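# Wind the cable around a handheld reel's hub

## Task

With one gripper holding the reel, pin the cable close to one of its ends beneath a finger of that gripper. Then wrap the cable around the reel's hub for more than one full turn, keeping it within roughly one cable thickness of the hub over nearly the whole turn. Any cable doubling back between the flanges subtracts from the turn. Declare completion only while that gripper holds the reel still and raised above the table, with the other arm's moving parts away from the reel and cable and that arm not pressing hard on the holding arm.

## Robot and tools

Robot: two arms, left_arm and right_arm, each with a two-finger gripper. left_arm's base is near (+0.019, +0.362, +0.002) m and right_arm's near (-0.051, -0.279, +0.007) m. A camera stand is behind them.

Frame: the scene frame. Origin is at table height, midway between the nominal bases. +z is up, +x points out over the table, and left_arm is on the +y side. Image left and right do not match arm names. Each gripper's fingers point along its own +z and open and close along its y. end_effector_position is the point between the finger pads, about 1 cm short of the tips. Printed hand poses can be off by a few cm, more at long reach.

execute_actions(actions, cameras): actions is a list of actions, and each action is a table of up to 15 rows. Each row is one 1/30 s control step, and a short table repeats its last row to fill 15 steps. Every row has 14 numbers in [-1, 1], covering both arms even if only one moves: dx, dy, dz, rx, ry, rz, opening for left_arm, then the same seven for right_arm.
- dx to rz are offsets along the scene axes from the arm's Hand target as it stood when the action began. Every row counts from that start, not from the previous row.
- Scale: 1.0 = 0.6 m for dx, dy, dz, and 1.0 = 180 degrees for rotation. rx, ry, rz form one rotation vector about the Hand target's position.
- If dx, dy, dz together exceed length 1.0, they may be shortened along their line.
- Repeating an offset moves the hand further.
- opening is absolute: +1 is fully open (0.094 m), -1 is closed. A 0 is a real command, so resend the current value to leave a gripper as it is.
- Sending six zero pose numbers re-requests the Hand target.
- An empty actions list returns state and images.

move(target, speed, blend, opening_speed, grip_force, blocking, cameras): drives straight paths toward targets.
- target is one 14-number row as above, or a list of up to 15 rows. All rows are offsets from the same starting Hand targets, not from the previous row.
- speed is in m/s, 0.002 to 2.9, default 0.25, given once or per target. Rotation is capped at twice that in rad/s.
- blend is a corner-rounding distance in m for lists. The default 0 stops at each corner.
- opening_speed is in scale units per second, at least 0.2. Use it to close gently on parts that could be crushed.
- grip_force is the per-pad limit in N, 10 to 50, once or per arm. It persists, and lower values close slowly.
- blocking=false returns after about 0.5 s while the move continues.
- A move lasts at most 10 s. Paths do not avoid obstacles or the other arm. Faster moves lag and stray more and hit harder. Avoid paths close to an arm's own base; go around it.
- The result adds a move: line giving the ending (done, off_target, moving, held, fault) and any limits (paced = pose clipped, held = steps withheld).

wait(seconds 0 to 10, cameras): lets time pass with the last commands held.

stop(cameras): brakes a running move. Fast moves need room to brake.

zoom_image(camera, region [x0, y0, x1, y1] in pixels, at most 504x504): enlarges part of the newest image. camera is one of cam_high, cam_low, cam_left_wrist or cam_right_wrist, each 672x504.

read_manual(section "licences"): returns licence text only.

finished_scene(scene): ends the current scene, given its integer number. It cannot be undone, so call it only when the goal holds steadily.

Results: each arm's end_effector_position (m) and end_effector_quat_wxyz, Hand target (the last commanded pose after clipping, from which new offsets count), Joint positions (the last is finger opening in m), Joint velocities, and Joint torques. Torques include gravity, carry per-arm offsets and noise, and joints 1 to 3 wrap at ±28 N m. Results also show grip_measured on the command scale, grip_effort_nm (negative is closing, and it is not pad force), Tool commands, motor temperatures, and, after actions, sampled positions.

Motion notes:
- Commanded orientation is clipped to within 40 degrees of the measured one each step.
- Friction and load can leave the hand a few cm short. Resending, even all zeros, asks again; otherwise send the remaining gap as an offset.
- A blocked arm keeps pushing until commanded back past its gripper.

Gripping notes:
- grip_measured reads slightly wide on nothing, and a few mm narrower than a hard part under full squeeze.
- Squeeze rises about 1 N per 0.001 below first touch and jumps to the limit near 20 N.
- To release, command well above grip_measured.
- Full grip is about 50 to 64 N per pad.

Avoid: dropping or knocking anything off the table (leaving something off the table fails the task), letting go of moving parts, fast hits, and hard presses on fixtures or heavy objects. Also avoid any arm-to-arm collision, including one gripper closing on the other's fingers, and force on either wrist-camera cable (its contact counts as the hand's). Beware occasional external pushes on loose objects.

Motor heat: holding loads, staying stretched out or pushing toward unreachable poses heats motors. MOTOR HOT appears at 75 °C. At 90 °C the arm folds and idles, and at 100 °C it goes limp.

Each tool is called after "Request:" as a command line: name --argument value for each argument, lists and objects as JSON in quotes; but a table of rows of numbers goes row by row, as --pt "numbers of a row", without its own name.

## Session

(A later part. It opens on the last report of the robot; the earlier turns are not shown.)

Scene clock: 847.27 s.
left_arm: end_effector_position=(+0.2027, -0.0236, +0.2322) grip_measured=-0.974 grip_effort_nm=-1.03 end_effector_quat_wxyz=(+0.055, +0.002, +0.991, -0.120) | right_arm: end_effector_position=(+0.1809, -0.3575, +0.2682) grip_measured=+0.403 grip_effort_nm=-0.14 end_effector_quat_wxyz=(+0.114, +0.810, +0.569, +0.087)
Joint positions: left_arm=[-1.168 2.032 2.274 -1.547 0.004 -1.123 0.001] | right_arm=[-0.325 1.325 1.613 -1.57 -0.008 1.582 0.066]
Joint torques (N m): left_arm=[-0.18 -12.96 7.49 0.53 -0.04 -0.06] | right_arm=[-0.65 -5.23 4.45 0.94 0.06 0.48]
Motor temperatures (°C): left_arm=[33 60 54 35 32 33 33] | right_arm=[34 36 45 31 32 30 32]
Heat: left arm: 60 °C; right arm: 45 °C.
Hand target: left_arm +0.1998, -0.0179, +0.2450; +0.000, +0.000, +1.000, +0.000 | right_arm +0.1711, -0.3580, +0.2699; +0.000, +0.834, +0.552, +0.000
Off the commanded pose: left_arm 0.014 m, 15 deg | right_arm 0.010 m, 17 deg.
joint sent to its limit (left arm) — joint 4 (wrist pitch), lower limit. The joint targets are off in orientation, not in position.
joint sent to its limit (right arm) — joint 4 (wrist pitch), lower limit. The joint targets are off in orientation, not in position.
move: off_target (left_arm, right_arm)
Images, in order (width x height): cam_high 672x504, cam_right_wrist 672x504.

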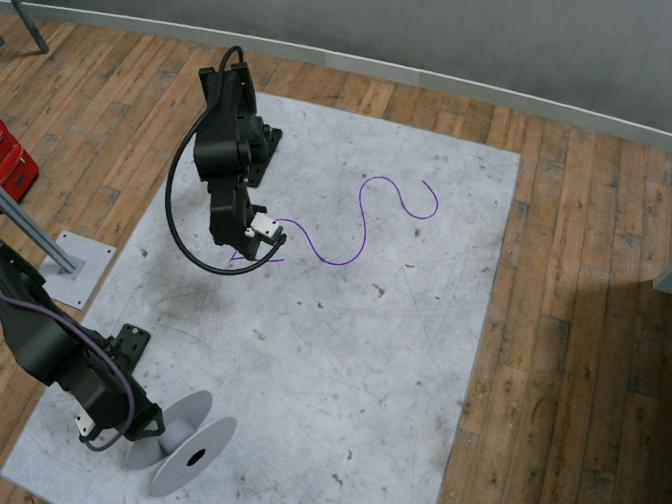

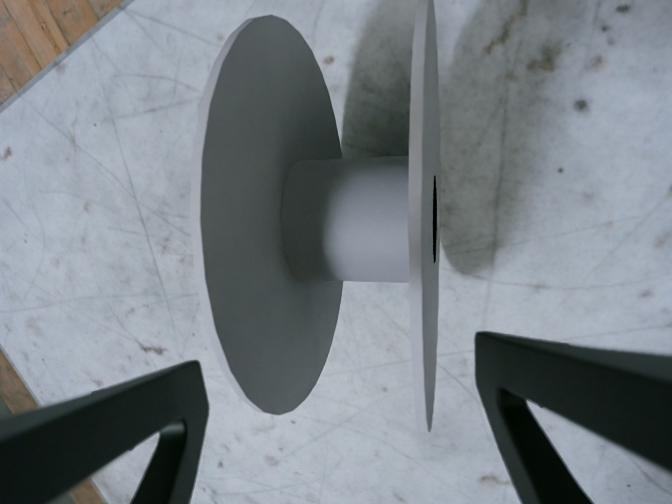

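Request:
move --target '[0, 0, 0, 0, 0, 0, -1.0, 0.0098, -0.0033, -0.1700, 0, 0, 0, 0.4]' --speed 0.12 --cameras '["cam_high", "cam_low", "cam_right_wrist"]'

Scene clock: 883.27 s.
left_arm: end_effector_position=(+0.2027, -0.0236, +0.2322) grip_measured=-0.974 grip_effort_nm=-1.03 end_effector_quat_wxyz=(+0.055, +0.002, +0.991, -0.120) | right_arm: end_effector_position=(+0.1792, -0.3567, +0.1727) grip_measured=+0.403 grip_effort_nm=-0.14 end_effector_quat_wxyz=(+0.004, +0.823, +0.568, +0.009)
Joint positions: left_arm=[-1.168 2.032 2.274 -1.547 0.004 -1.123 0.001] | right_arm=[-0.325 1.454 1.356 -1.455 -0.01 1.598 0.066]
Joint torques (N m): left_arm=[-0.16 -12.89 7.5 0.52 -0.05 -0.06] | right_arm=[-0.69 -3.85 4.93 0.5 0.04 0.32]
Motor temperatures (°C): left_arm=[33 61 54 35 32 33 33] | right_arm=[34 36 45 31 32 31 32]
Heat: left arm: 61 °C; right arm: 45 °C.
Hand target: left_arm +0.1998, -0.0179, +0.2450; +0.000, +0.000, +1.000, +0.000 | right_arm +0.1770, -0.3599, +0.1680; +0.000, +0.834, +0.552, +0.000
Off the commanded pose: left_arm 0.014 m, 15 deg | right_arm 0.006 m, 2 deg.
joint sent to its limit (left arm) — joint 4 (wrist pitch), lower limit. The joint targets are off in orientation, not in position.
move: off_target (left_arm)
Images, in order (width x height): cam_high 672x504, cam_low 672x504, cam_right_wrist 672x504.

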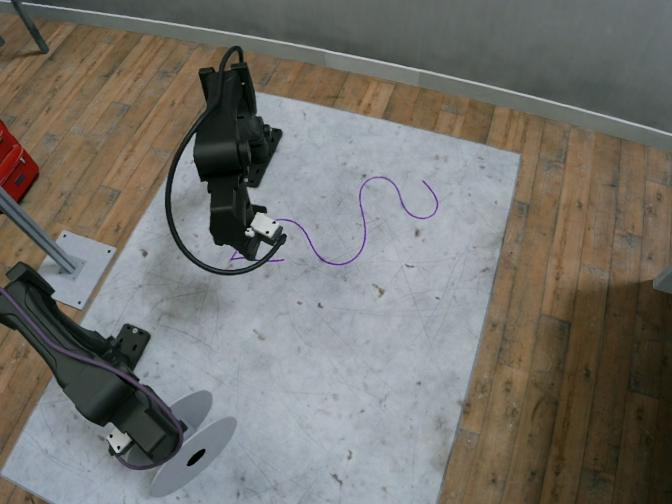

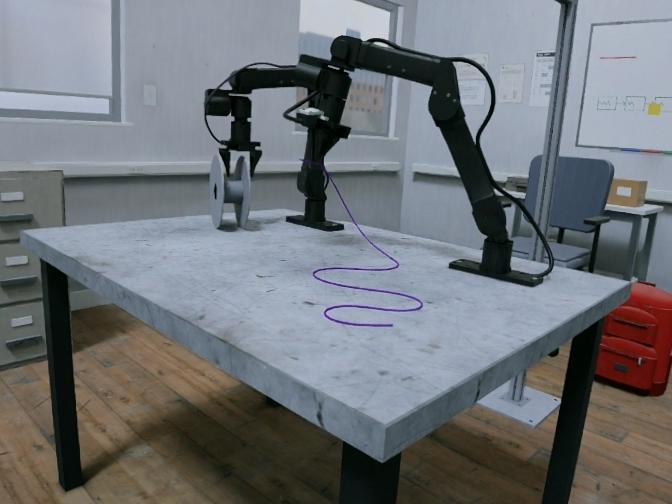

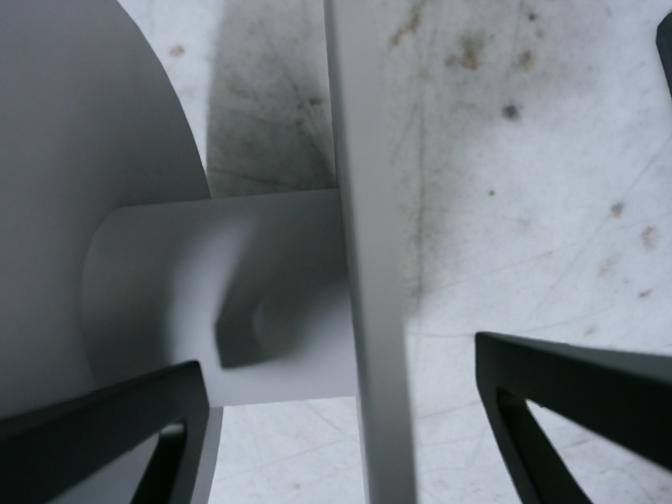

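Request:
move --target '[0, 0, 0, 0, 0, 0, -1.0, 0, 0, 0, 0, 0, 0, -1.0]' --opening_speed 1.0 --cameras '["cam_right_wrist"]'

Scene clock: 890.33 s.
left_arm: end_effector_position=(+0.2027, -0.0236, +0.2322) grip_measured=-0.974 grip_effort_nm=-1.03 end_effector_quat_wxyz=(+0.055, +0.002, +0.991, -0.120) | right_arm: end_effector_position=(+0.1797, -0.3570, +0.1725) grip_measured=-0.902 grip_effort_nm=-1.02 end_effector_quat_wxyz=(+0.005, +0.824, +0.566, +0.010)
Joint positions: left_arm=[-1.168 2.032 2.274 -1.547 0.004 -1.123 0.001] | right_arm=[-0.327 1.454 1.355 -1.452 -0.011 1.601 0.005]
Joint torques (N m): left_arm=[-0.21 -12.88 7.45 0.49 -0.03 -0.07] | right_arm=[-0.53 -3.86 4.92 0.49 0.05 0.26]
Motor temperatures (°C): left_arm=[33 61 54 35 32 33 33] | right_arm=[34 36 44 31 31 31 32]
Heat: left arm: 61 °C; right arm: 44 °C.
Hand target: left_arm +0.1998, -0.0179, +0.2450; +0.000, +0.000, +1.000, +0.000 | right_arm +0.1769, -0.3599, +0.1680; +0.000, +0.834, +0.552, +0.000
Off the commanded pose: left_arm 0.014 m, 15 deg | right_arm 0.006 m, 2 deg.
joint sent to its limit (left arm) — joint 4 (wrist pitch), lower limit. The joint targets are off in orientation, not in position.
move: off_target (left_arm)
Images, in order (width x height): cam_right_wrist 672x504.

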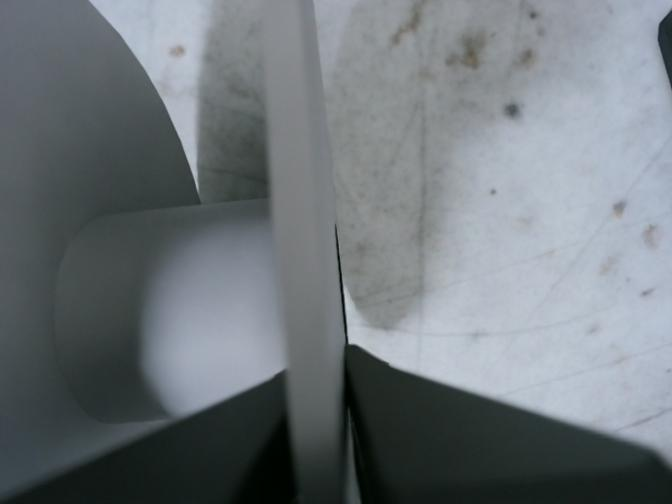

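Request:
move --pt "0 0 0 0 0 0 -1.0 0 0 0 0 0 0 0.1" --pt "0 0 0 0 0 0 -1.0 0.035 0.0793 -0.0167 0 0 0 0.1" --speed 0.06 --opening_speed 0.5 --cameras '["cam_high", "cam_right_wrist"]'

Scene clock: 1118.50 s.
left_arm: end_effector_position=(+0.2027, -0.0236, +0.2322) grip_measured=-0.974 grip_effort_nm=-1.03 end_effector_quat_wxyz=(+0.055, +0.002, +0.991, -0.120) | right_arm: end_effector_position=(+0.2016, -0.3102, +0.1646) grip_measured=+0.097 grip_effort_nm=0.15 end_effector_quat_wxyz=(+0.003, +0.812, +0.583, +0.019)
Joint positions: left_arm=[-1.168 2.032 2.274 -1.547 0.004 -1.123 0.001] | right_arm=[-0.131 1.48 1.346 -1.405 -0.022 1.754 0.052]
Joint torques (N m): left_arm=[-0.2 -12.89 7.49 0.52 -0.04 -0.06] | right_arm=[0.54 -3.89 4.7 0.47 0.18 0.86]
Motor temperatures (°C): left_arm=[32 65 54 34 32 33 33] | right_arm=[34 35 43 30 31 31 34]
Heat: left arm: 65 °C; right arm: 43 °C.
Hand target: left_arm +0.1998, -0.0179, +0.2450; +0.000, +0.000, +1.000, +0.000 | right_arm +0.1980, -0.3123, +0.1579; +0.000, +0.834, +0.552, +0.000
Off the commanded pose: left_arm 0.014 m, 15 deg | right_arm 0.008 m, 5 deg.
joint sent to its limit (left arm) — joint 4 (wrist pitch), lower limit. The joint targets are off in orientation, not in position.
move: off_target (left_arm, right_arm)
Images, in order (width x height): cam_high 672x504, cam_right_wrist 672x504.

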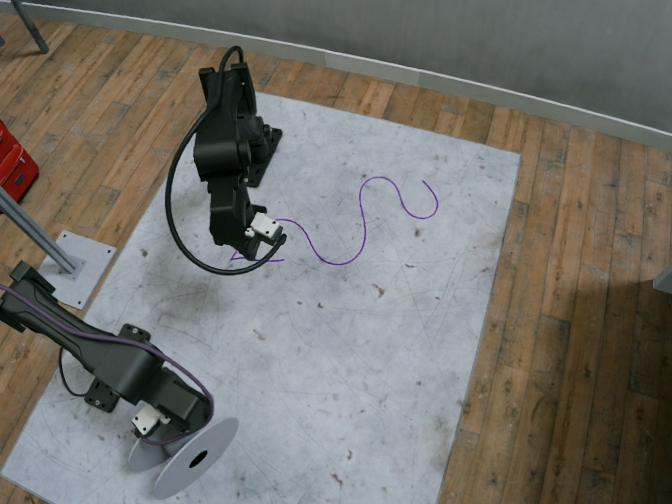

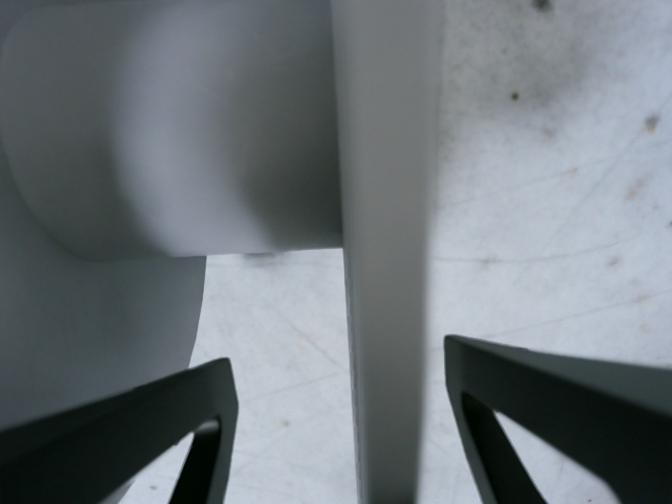

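Request:
move --pt "0 0 0 0 0 0 -1.0 -0.0212 -0.0072 -0.02 0 0 0 0.1" --pt "0 0 0 0 0 0 -1.0 -0.0212 -0.0072 -0.02 0 0 0 -1.0" --speed 0.05 --opening_speed 0.7 --cameras '["cam_high", "cam_right_wrist"]'

Scene clock: 1135.67 s.
left_arm: end_effector_position=(+0.2027, -0.0236, +0.2322) grip_measured=-0.974 grip_effort_nm=-1.03 end_effector_quat_wxyz=(+0.055, +0.002, +0.991, -0.120) | right_arm: end_effector_position=(+0.1931, -0.3130, +0.1570) grip_measured=-0.900 grip_effort_nm=-1.02 end_effector_quat_wxyz=(+0.007, +0.815, +0.579, +0.018)
Joint positions: left_arm=[-1.168 2.032 2.274 -1.547 0.004 -1.123 0.001] | right_arm=[-0.141 1.444 1.284 -1.376 -0.014 1.754 0.005]
Joint torques (N m): left_arm=[-0.14 -12.93 7.5 0.51 -0.04 -0.08] | right_arm=[-0.9 -4.38 2.89 0.63 0.11 0.59]
Motor temperatures (°C): left_arm=[32 65 54 34 32 33 33] | right_arm=[34 35 43 30 31 31 34]
Heat: left arm: 65 °C; right arm: 43 °C.
Hand target: left_arm +0.1998, -0.0179, +0.2450; +0.000, +0.000, +1.000, +0.000 | right_arm +0.1853, -0.3167, +0.1459; +0.000, +0.834, +0.552, +0.000
Off the commanded pose: left_arm 0.014 m, 15 deg | right_arm 0.014 m, 4 deg.
joint sent to its limit (left arm) — joint 4 (wrist pitch), lower limit. The joint targets are off in orientation, not in position.
move: off_target (left_arm, right_arm); target 2's new opening was sent with right_arm's hand 0.016 m and 5 deg from that target
Images, in order (width x height): cam_high 672x504, cam_right_wrist 672x504.

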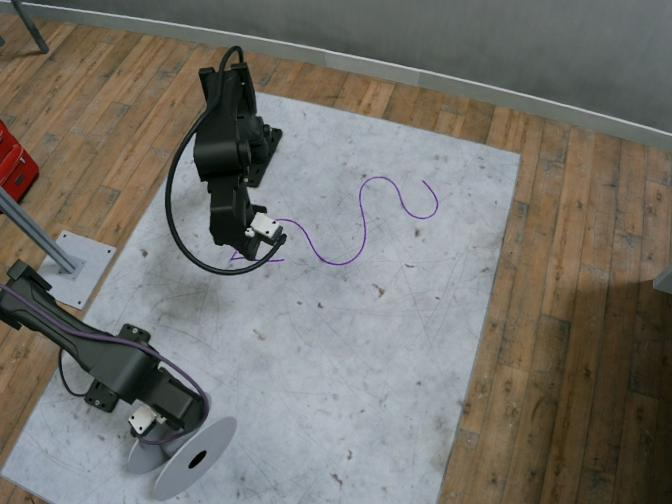

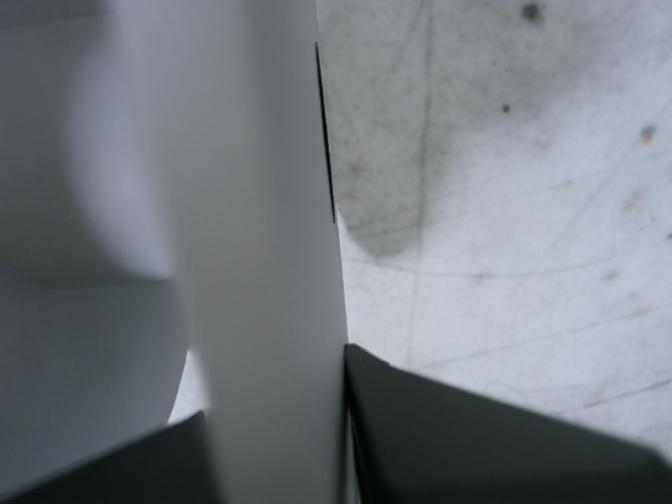

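Request:
move --target '[-0.083, 0.3632, 0.1417, 0, 0, -0.35, -1.0, 0.01, 0.005, 0.1333, 0, 0, 0, -1.0]' --speed 0.12 --cameras '["all"]'

Scene clock: 1182.50 s.
left_arm: end_effector_position=(+0.1527, +0.1942, +0.3337) grip_measured=-0.974 grip_effort_nm=-1.03 end_effector_quat_wxyz=(+0.276, +0.497, +0.816, -0.105) | right_arm: end_effector_position=(+0.1984, -0.3110, +0.2076) grip_measured=-0.900 grip_effort_nm=-1.03 end_effector_quat_wxyz=(+0.012, +0.814, +0.579, +0.034)
Joint positions: left_arm=[-0.938 1.103 1.683 -1.552 0.007 0.196 0.001] | right_arm=[-0.141 1.468 1.507 -1.544 -0.029 1.754 0.005]
Joint torques (N m): left_arm=[0.36 -1.65 4.83 1.14 -0.07 0.07] | right_arm=[0.54 -7.25 8.58 0.15 0.2 0.72]
Motor temperatures (°C): left_arm=[32 63 53 34 32 33 33] | right_arm=[34 35 42 30 31 31 35]
Heat: left arm: 63 °C; right arm: 42 °C.
Hand target: left_arm +0.1500, +0.2001, +0.3301; +0.000, +0.522, +0.853, +0.000 | right_arm +0.1912, -0.3137, +0.2259; +0.000, +0.834, +0.552, +0.000
Off the commanded pose: left_arm 0.007 m, 34 deg | right_arm 0.020 m, 6 deg.
joint sent to its limit (left arm) — joint 4 (wrist pitch), lower limit. The joint targets are off in orientation, not in position.
joint sent to its limit (right arm) — joint 4 (wrist pitch), lower limit. The joint targets are off in orientation, not in position.
move: off_target (left_arm, right_arm)

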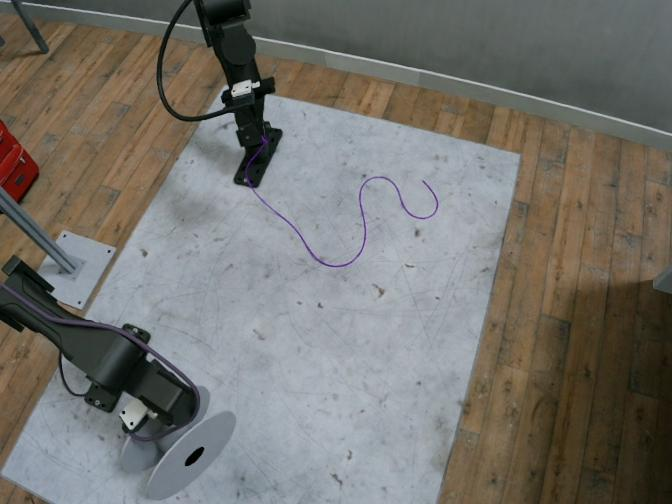

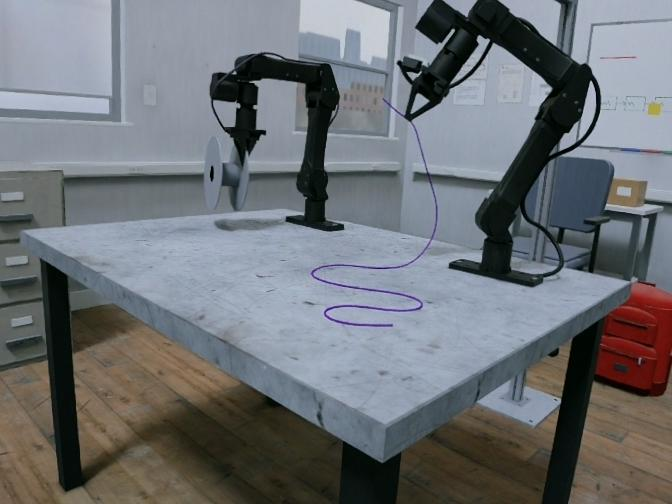

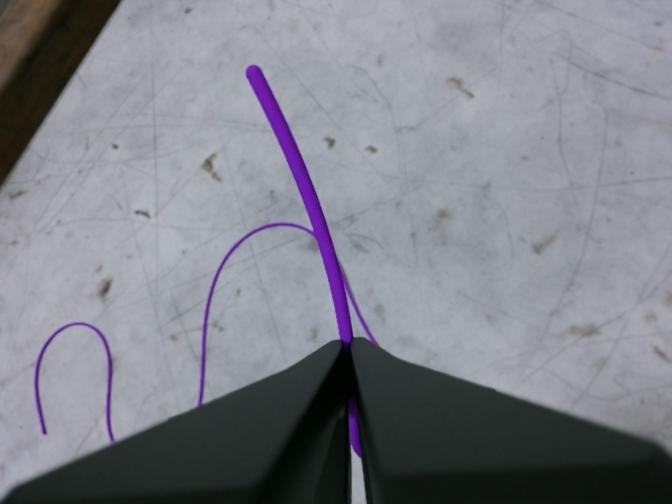

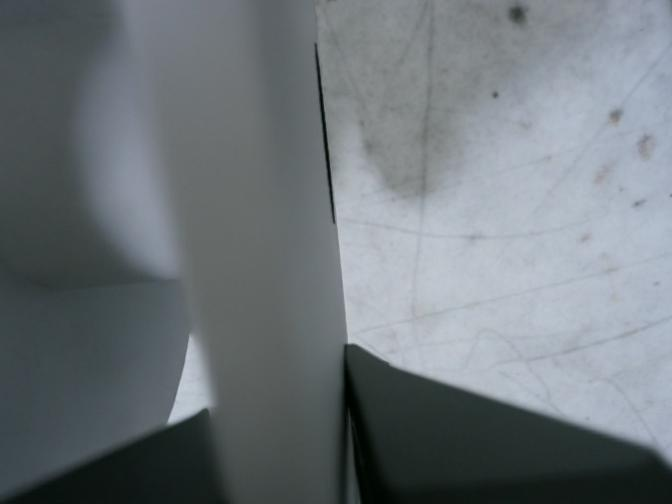

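Request:
move --target '[0, 0, 0, 0, 0, 0, -1.0, 0.073, 0.6078, 0.0168, 0.4114, 0.0144, 0.2395, -1.0]' --speed 0.15 --cameras '["all"]'

Scene clock: 1216.93 s.
left_arm: end_effector_position=(+0.1528, +0.1942, +0.3337) grip_measured=-0.974 grip_effort_nm=-1.03 end_effector_quat_wxyz=(+0.276, +0.497, +0.816, -0.104) | right_arm: end_effector_position=(+0.2311, +0.0431, +0.2250) grip_measured=-0.900 grip_effort_nm=-1.03 end_effector_quat_wxyz=(-0.485, +0.440, +0.698, +0.289)
Joint positions: left_arm=[-0.938 1.103 1.683 -1.552 0.007 0.196 0.001] | right_arm=[0.456 2.088 1.871 -1.419 -1.199 1.524 0.005]
Joint torques (N m): left_arm=[0.35 -1.58 4.9 1.13 -0.03 0.07] | right_arm=[0.29 -8.21 8.69 0.28 -1.17 -0.14]
Motor temperatures (°C): left_arm=[32 53 50 35 32 33 33] | right_arm=[34 36 44 30 31 31 35]
Heat: left arm: 53 °C; right arm: 44 °C.
Hand target: left_arm +0.1502, +0.1997, +0.3296; +0.268, +0.499, +0.818, -0.098 (not the last commanded pose) | right_arm +0.2350, +0.0511, +0.2361; -0.501, +0.423, +0.690, +0.307
Off the commanded pose: left_arm 0.007 m, 34 deg | right_arm 0.014 m, 4 deg.
joint sent to its limit (left arm) — joint 4 (wrist pitch), lower limit.
move: off_target (left_arm, right_arm)

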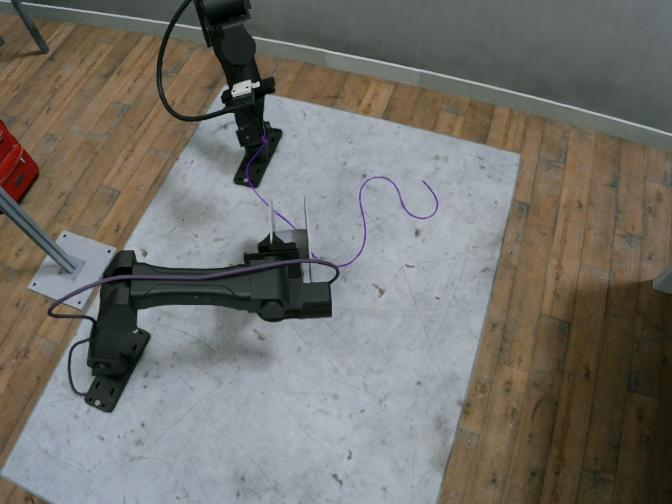

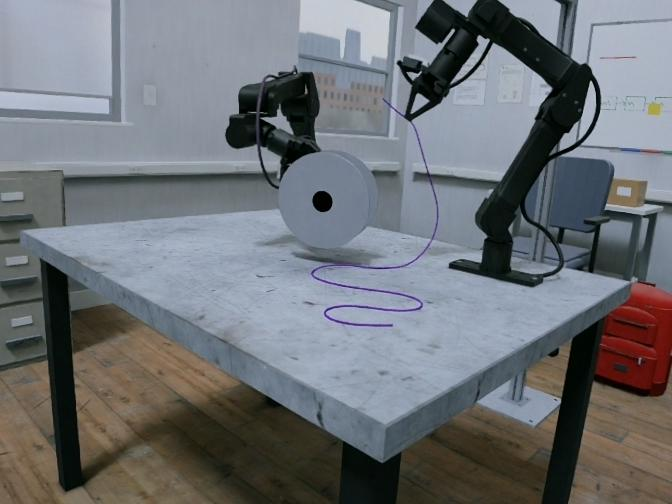

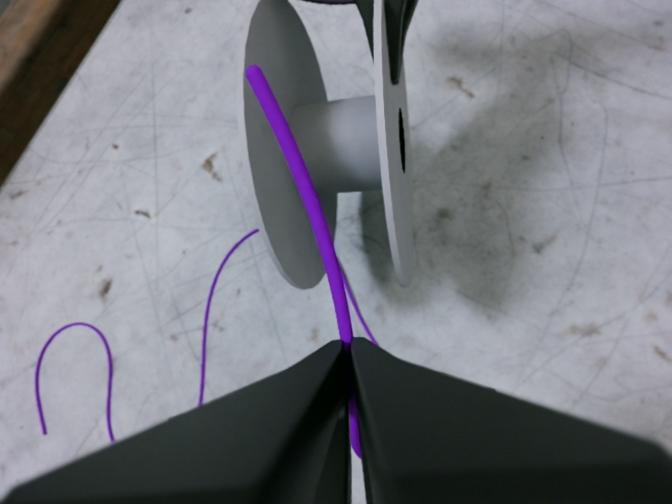

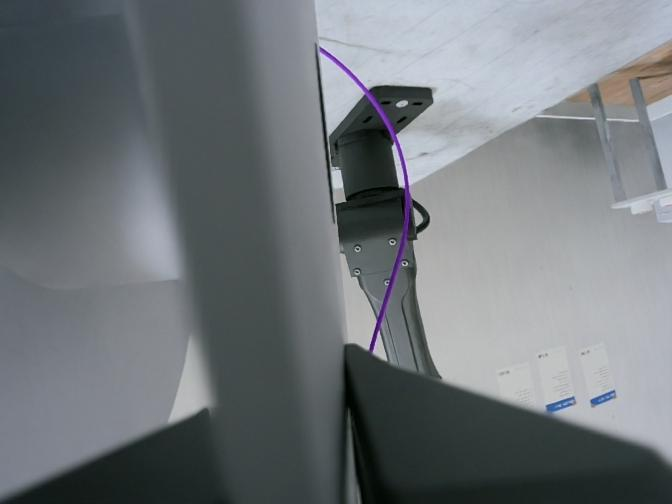

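Request:
move --target '[0, 0, 0, 0, 0, 0, -1.0, 0, 0, -0.0833, 0, 0, 0, -1.0]' --speed 0.06 --cameras '["cam_low", "cam_left_wrist"]'

Request:
zoom_image --camera "cam_low" --region '[250, 130, 420, 280]'

Scene clock: 1228.97 s.
left_arm: end_effector_position=(+0.1528, +0.1942, +0.3337) grip_measured=-0.974 grip_effort_nm=-1.03 end_effector_quat_wxyz=(+0.276, +0.497, +0.816, -0.104) | right_arm: end_effector_position=(+0.2360, +0.0460, +0.1871) grip_measured=-0.900 grip_effort_nm=-1.03 end_effector_quat_wxyz=(-0.482, +0.429, +0.703, +0.300)
Joint positions: left_arm=[-0.938 1.103 1.683 -1.552 0.007 0.196 0.001] | right_arm=[0.456 2.113 1.753 -1.264 -1.207 1.505 0.005]
Joint torques (N m): left_arm=[0.28 -1.55 4.86 1.12 -0.04 0.06] | right_arm=[0.43 -8.65 4.97 0.52 -1.08 -0.07]
Heat: left arm: 51 °C; right arm: 44 °C.
Hand target: left_arm +0.1502, +0.1997, +0.3296; +0.268, +0.499, +0.818, -0.098 | right_arm +0.2350, +0.0511, +0.1862; -0.501, +0.423, +0.690, +0.307
Off the commanded pose: left_arm 0.007 m, 1 deg | right_arm 0.005 m, 3 deg.
joint sent to its limit (left arm) — joint 4 (wrist pitch), lower limit. The joint targets still meet the commanded pose.
move: off_target (right_arm)
Images, in order (width x height): cam_low 672x504, cam_left_wrist 672x504.

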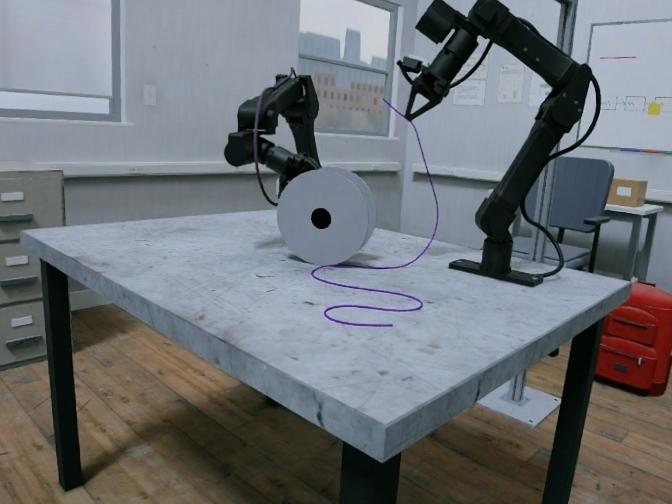

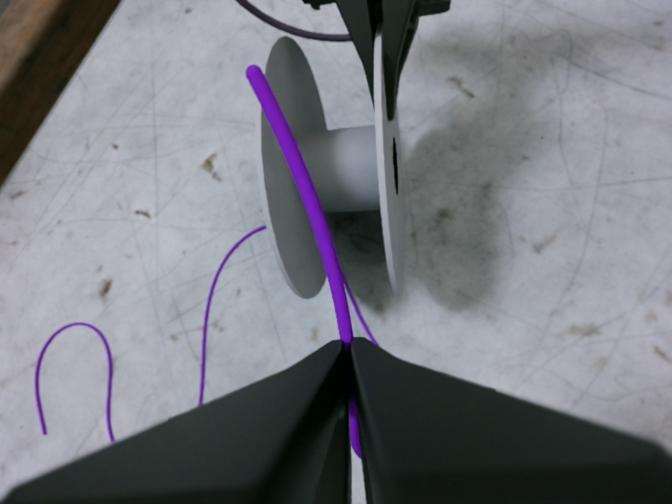

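Scaled by 2.965.

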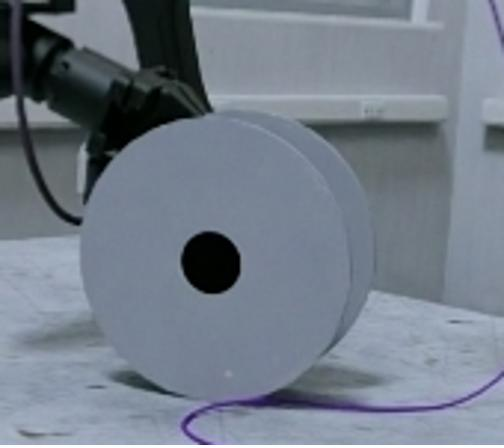

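Request:
zoom_image --camera "cam_left_wrist" --region '[220, 0, 472, 320]'

Scaled by 1.575.

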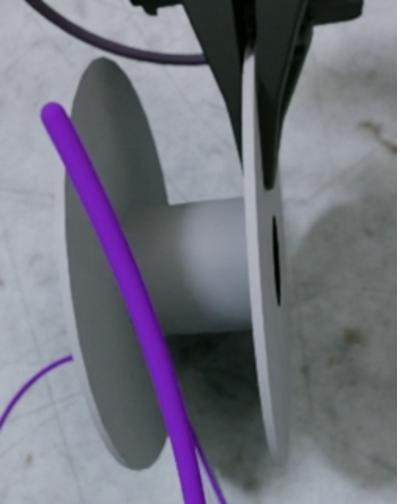

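Request:
move --target '[0.1613, -0.2328, -0.0993, 0.1102, 0.0463, -0.119, -1.0, 0, 0, 0, 0, 0, 0, -1.0]' --speed 0.12 --cameras '["all"]'

Scene clock: 1399.67 s.
left_arm: end_effector_position=(+0.2488, +0.0631, +0.2707) grip_measured=-0.974 grip_effort_nm=-1.03 end_effector_quat_wxyz=(+0.155, +0.661, +0.733, -0.047) | right_arm: end_effector_position=(+0.2362, +0.0461, +0.1871) grip_measured=-0.900 grip_effort_nm=-1.03 end_effector_quat_wxyz=(-0.481, +0.428, +0.703, +0.301)
Joint positions: left_arm=[-0.94 1.805 2.11 -1.552 0.041 0.562 0.001] | right_arm=[0.456 2.113 1.753 -1.262 -1.207 1.505 0.005]
Joint torques (N m): left_arm=[-0.51 -7.13 8.12 0.67 0.09 0.06] | right_arm=[0.49 -8.77 5.07 0.54 -1.08 -0.09]
Motor temperatures (°C): left_arm=[32 43 49 37 32 33 33] | right_arm=[34 40 42 30 34 31 35]
Heat: left arm: 49 °C; right arm: 42 °C.
Hand target: left_arm +0.2470, +0.0600, +0.2698; +0.097, +0.672, +0.734, -0.040 | right_arm +0.2350, +0.0510, +0.1862; -0.501, +0.423, +0.690, +0.307
Off the commanded pose: left_arm 0.004 m, 7 deg | right_arm 0.005 m, 3 deg.
joint sent to its limit (left arm) — joint 4 (wrist pitch), lower limit. The joint targets are off in orientation, not in position.
move: off_target (left_arm, right_arm)

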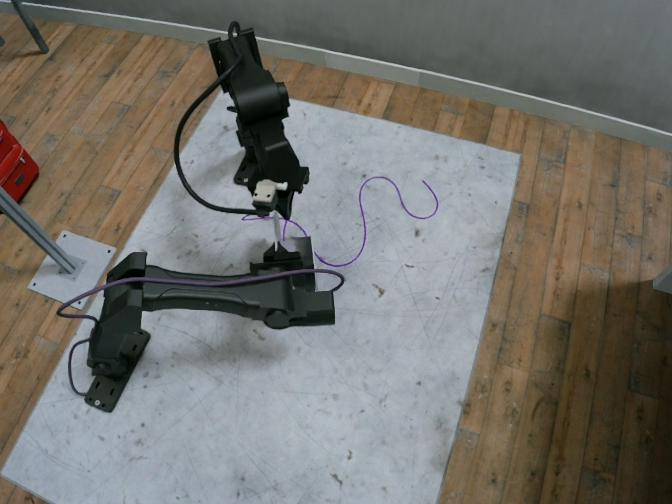

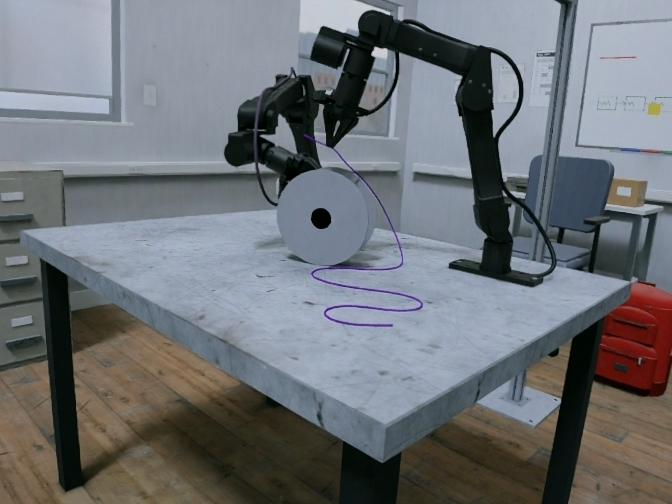

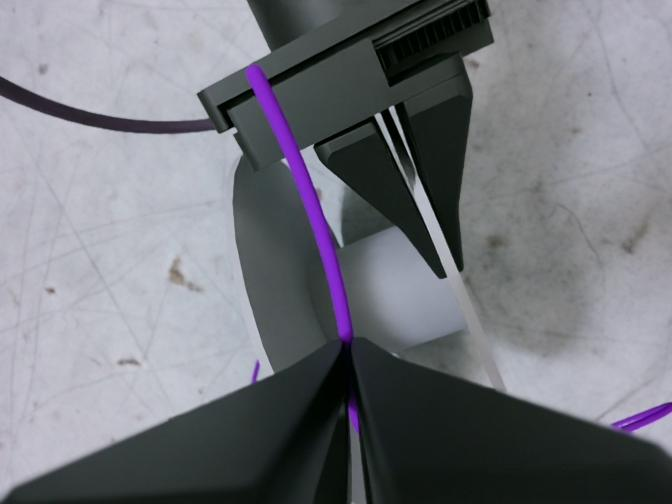

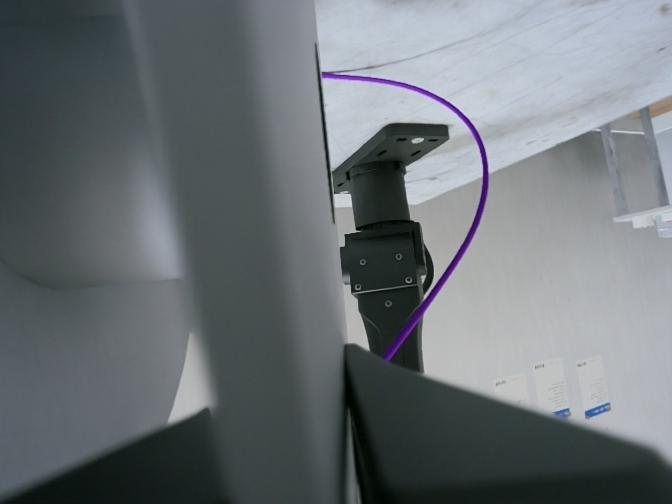

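Request:
move --pt "0 0 0 0 0 0 -1.0 0 0 0 0 0 0 0.7" --pt "-0.0158 0.0317 -0.1513 0 0 0 -1.0 0 0 0 0 0 0 0.7" --speed 0.08 --opening_speed 1.0 --cameras '["cam_left_wrist", "cam_right_wrist", "cam_low"]'

Scene clock: 1473.27 s.
left_arm: end_effector_position=(+0.2374, +0.0794, +0.1674) grip_measured=-0.974 grip_effort_nm=-1.03 end_effector_quat_wxyz=(+0.073, +0.671, +0.737, -0.032) | right_arm: end_effector_position=(+0.2365, +0.0479, +0.1913) grip_measured=+0.697 grip_effort_nm=0.15 end_effector_quat_wxyz=(-0.488, +0.424, +0.698, +0.309)
Joint positions: left_arm=[-0.936 1.755 1.653 -1.315 0.041 0.58 0.001] | right_arm=[0.456 2.113 1.753 -1.256 -1.231 1.505 0.08]
Joint torques (N m): left_arm=[0.42 -12.18 6.09 0.7 0.12 0.09] | right_arm=[0.46 -8.66 4.72 0.47 -0.85 0.01]
Heat: left arm: 53 °C; right arm: 41 °C.
Hand target: left_arm +0.2375, +0.0790, +0.1791; +0.097, +0.671, +0.734, -0.040 | right_arm +0.2350, +0.0510, +0.1862; -0.501, +0.423, +0.690, +0.307
Off the commanded pose: left_arm 0.012 m, 3 deg | right_arm 0.006 m, 2 deg.
move: off_target (left_arm)
Images, in order (width x height): cam_low 672x504, cam_left_wrist 672x504, cam_right_wrist 672x504.

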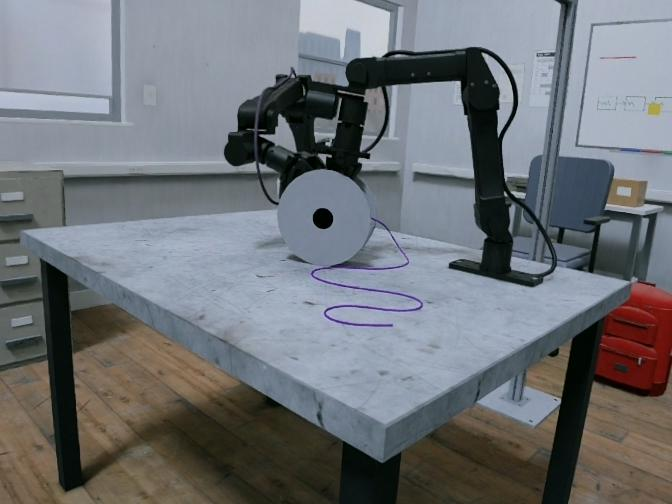

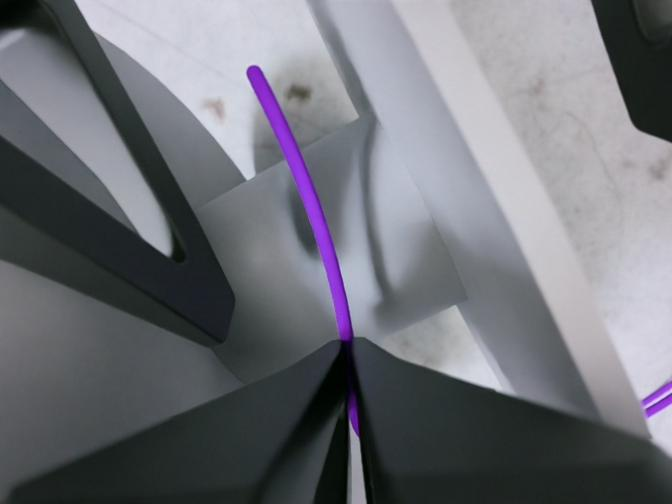

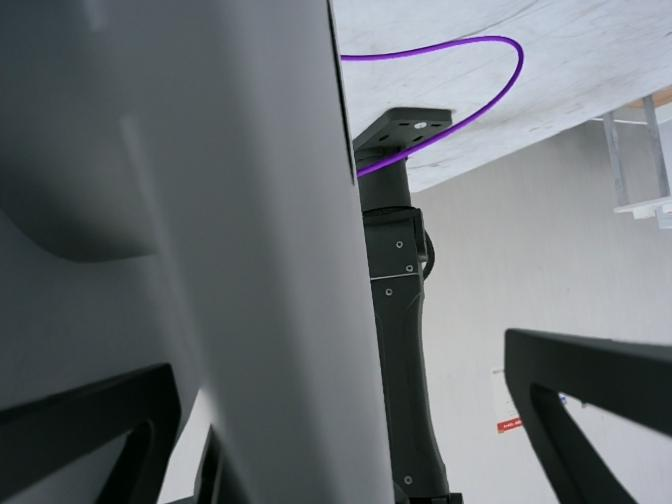

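Request:
move --target '[-0.0102, 0.0215, 0.0208, 0, 0, 0, -1.0, 0, 0, 0, 0, 0, 0, 0.7]' --speed 0.05 --cameras '["cam_left_wrist"]'

Scene clock: 1508.47 s.
left_arm: end_effector_position=(+0.2382, +0.0838, +0.1836) grip_measured=-0.974 grip_effort_nm=-1.03 end_effector_quat_wxyz=(+0.097, +0.671, +0.735, -0.035) | right_arm: end_effector_position=(+0.2365, +0.0479, +0.1913) grip_measured=+0.697 grip_effort_nm=0.15 end_effector_quat_wxyz=(-0.488, +0.424, +0.698, +0.309)
Joint positions: left_arm=[-0.927 1.707 1.653 -1.316 0.041 0.59 0.001] | right_arm=[0.456 2.113 1.753 -1.256 -1.231 1.505 0.08]
Joint torques (N m): left_arm=[0.5 -11.33 6.13 0.39 0.13 0.05] | right_arm=[0.4 -8.8 4.81 0.45 -0.81 -0.01]
Motor temperatures (°C): left_arm=[32 52 49 36 32 33 33] | right_arm=[34 41 41 30 34 30 34]
Heat: left arm: 52 °C; right arm: 41 °C.
Hand target: left_arm +0.2314, +0.0918, +0.1915; +0.097, +0.672, +0.733, -0.040 | right_arm +0.2350, +0.0510, +0.1862; -0.501, +0.423, +0.690, +0.307
Off the commanded pose: left_arm 0.013 m, 1 deg | right_arm 0.006 m, 2 deg.
move: off_target (left_arm)
Images, in order (width x height): cam_left_wrist 672x504.

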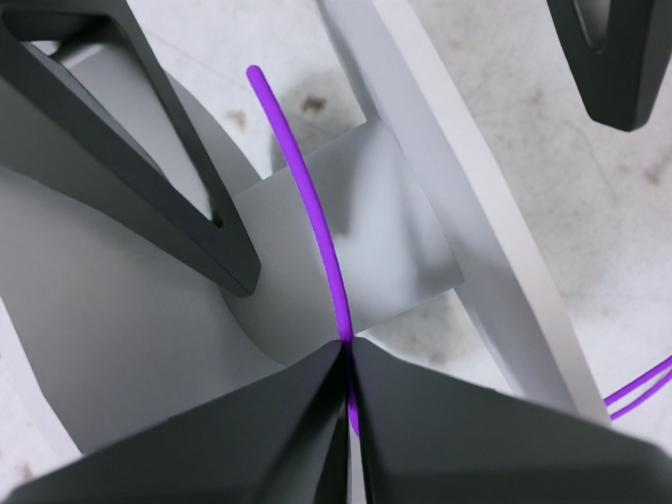

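Request:
move --target '[0.011, -0.0133, -0.0132, 0, 0, 0, -1.0, 0, 0, 0, 0, 0, 0, -1.0]' --speed 0.05 --opening_speed 0.8 --cameras '["cam_left_wrist", "cam_right_wrist", "cam_low"]'

Scene clock: 1526.13 s.
left_arm: end_effector_position=(+0.2363, +0.0823, +0.1837) grip_measured=-0.974 grip_effort_nm=-1.03 end_effector_quat_wxyz=(+0.096, +0.672, +0.734, -0.041) | right_arm: end_effector_position=(+0.2371, +0.0486, +0.1922) grip_measured=-0.844 grip_effort_nm=-1.02 end_effector_quat_wxyz=(-0.489, +0.421, +0.697, +0.312)
Joint positions: left_arm=[-0.927 1.707 1.653 -1.316 0.054 0.592 0.001] | right_arm=[0.456 2.113 1.753 -1.25 -1.237 1.505 0.007]
Joint torques (N m): left_arm=[0.59 -8.4 6.61 0.62 0.02 0.08] | right_arm=[0.57 -8.79 4.86 0.42 -0.78 -0.05]
Heat: left arm: 52 °C; right arm: 41 °C.
Hand target: left_arm +0.2379, +0.0838, +0.1836; +0.097, +0.672, +0.733, -0.040 | right_arm +0.2350, +0.0510, +0.1861; -0.501, +0.423, +0.690, +0.307
Off the commanded pose: left_arm 0.002 m, 0 deg | right_arm 0.007 m, 2 deg.
move: done
Images, in order (width x height): cam_low 672x504, cam_left_wrist 672x504, cam_right_wrist 672x504.

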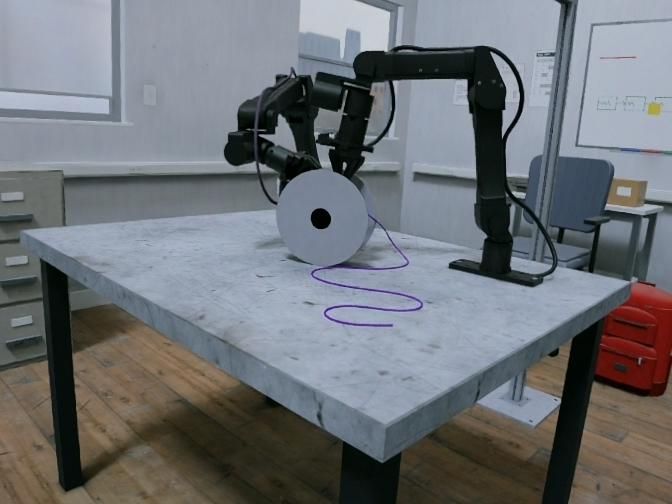

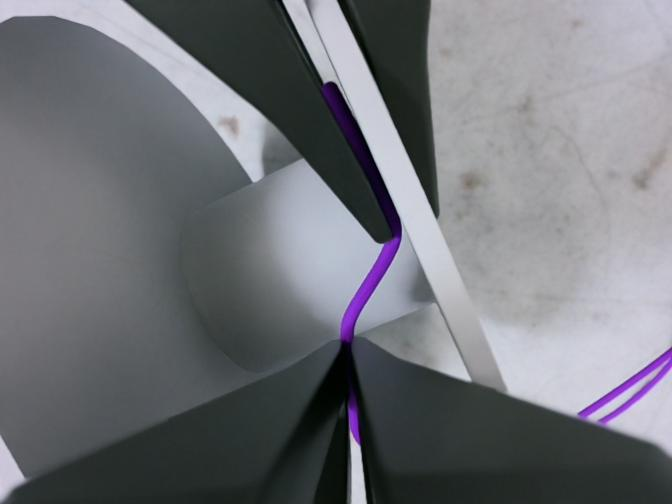

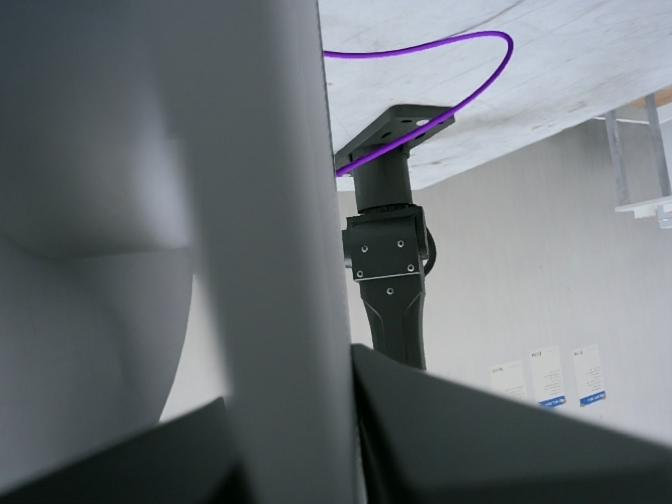

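Request:
zoom_image --camera "cam_left_wrist" --region '[270, 0, 470, 360]'

Scaled by 1.400.

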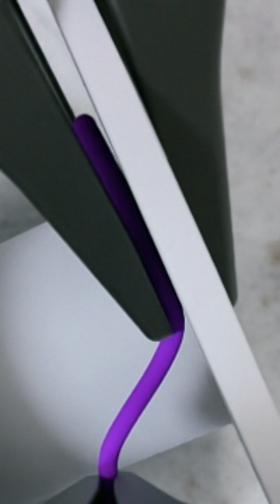

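Request:
move --pt "0 0 0.018 0 0 0 -1.0 0 0 0 0 0 0 -1.0" --pt "0 0 0.018 0 0 0 -0.8 0 0 0 0 0 0 -1.0" --speed 0.05 --opening_speed 0.5 --cameras '["cam_left_wrist"]'

Scene clock: 1707.17 s.
left_arm: end_effector_position=(+0.2367, +0.0820, +0.1900) grip_measured=-0.803 grip_effort_nm=0.14 end_effector_quat_wxyz=(+0.099, +0.671, +0.733, -0.042) | right_arm: end_effector_position=(+0.2371, +0.0486, +0.1922) grip_measured=-0.844 grip_effort_nm=-1.03 end_effector_quat_wxyz=(-0.489, +0.421, +0.697, +0.312)
Joint positions: left_arm=[-0.927 1.707 1.677 -1.333 0.054 0.592 0.009] | right_arm=[0.456 2.113 1.753 -1.25 -1.237 1.505 0.007]
Joint torques (N m): left_arm=[0.58 -7.76 8.79 0.37 0.02 0.07] | right_arm=[0.43 -8.7 4.67 0.41 -0.75 0.02]
Heat: left arm: 48 °C; right arm: 42 °C.
Hand target: left_arm +0.2379, +0.0839, +0.1944; +0.096, +0.672, +0.734, -0.040 | right_arm +0.2350, +0.0510, +0.1861; -0.501, +0.423, +0.690, +0.307
Off the commanded pose: left_arm 0.005 m, 0 deg | right_arm 0.007 m, 2 deg.
move: done
Images, in order (width x height): cam_left_wrist 672x504.

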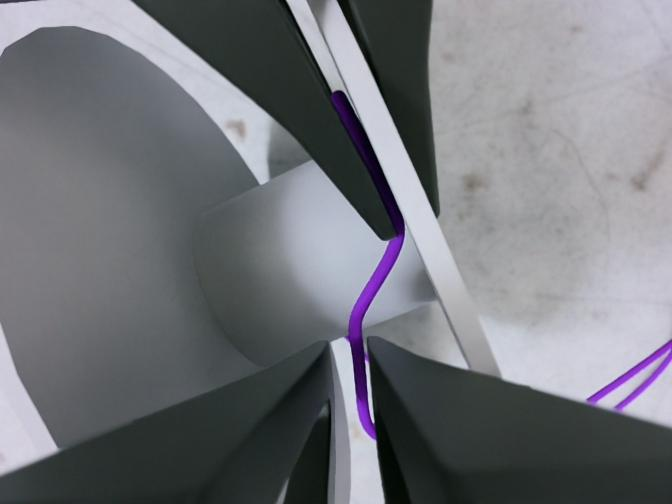

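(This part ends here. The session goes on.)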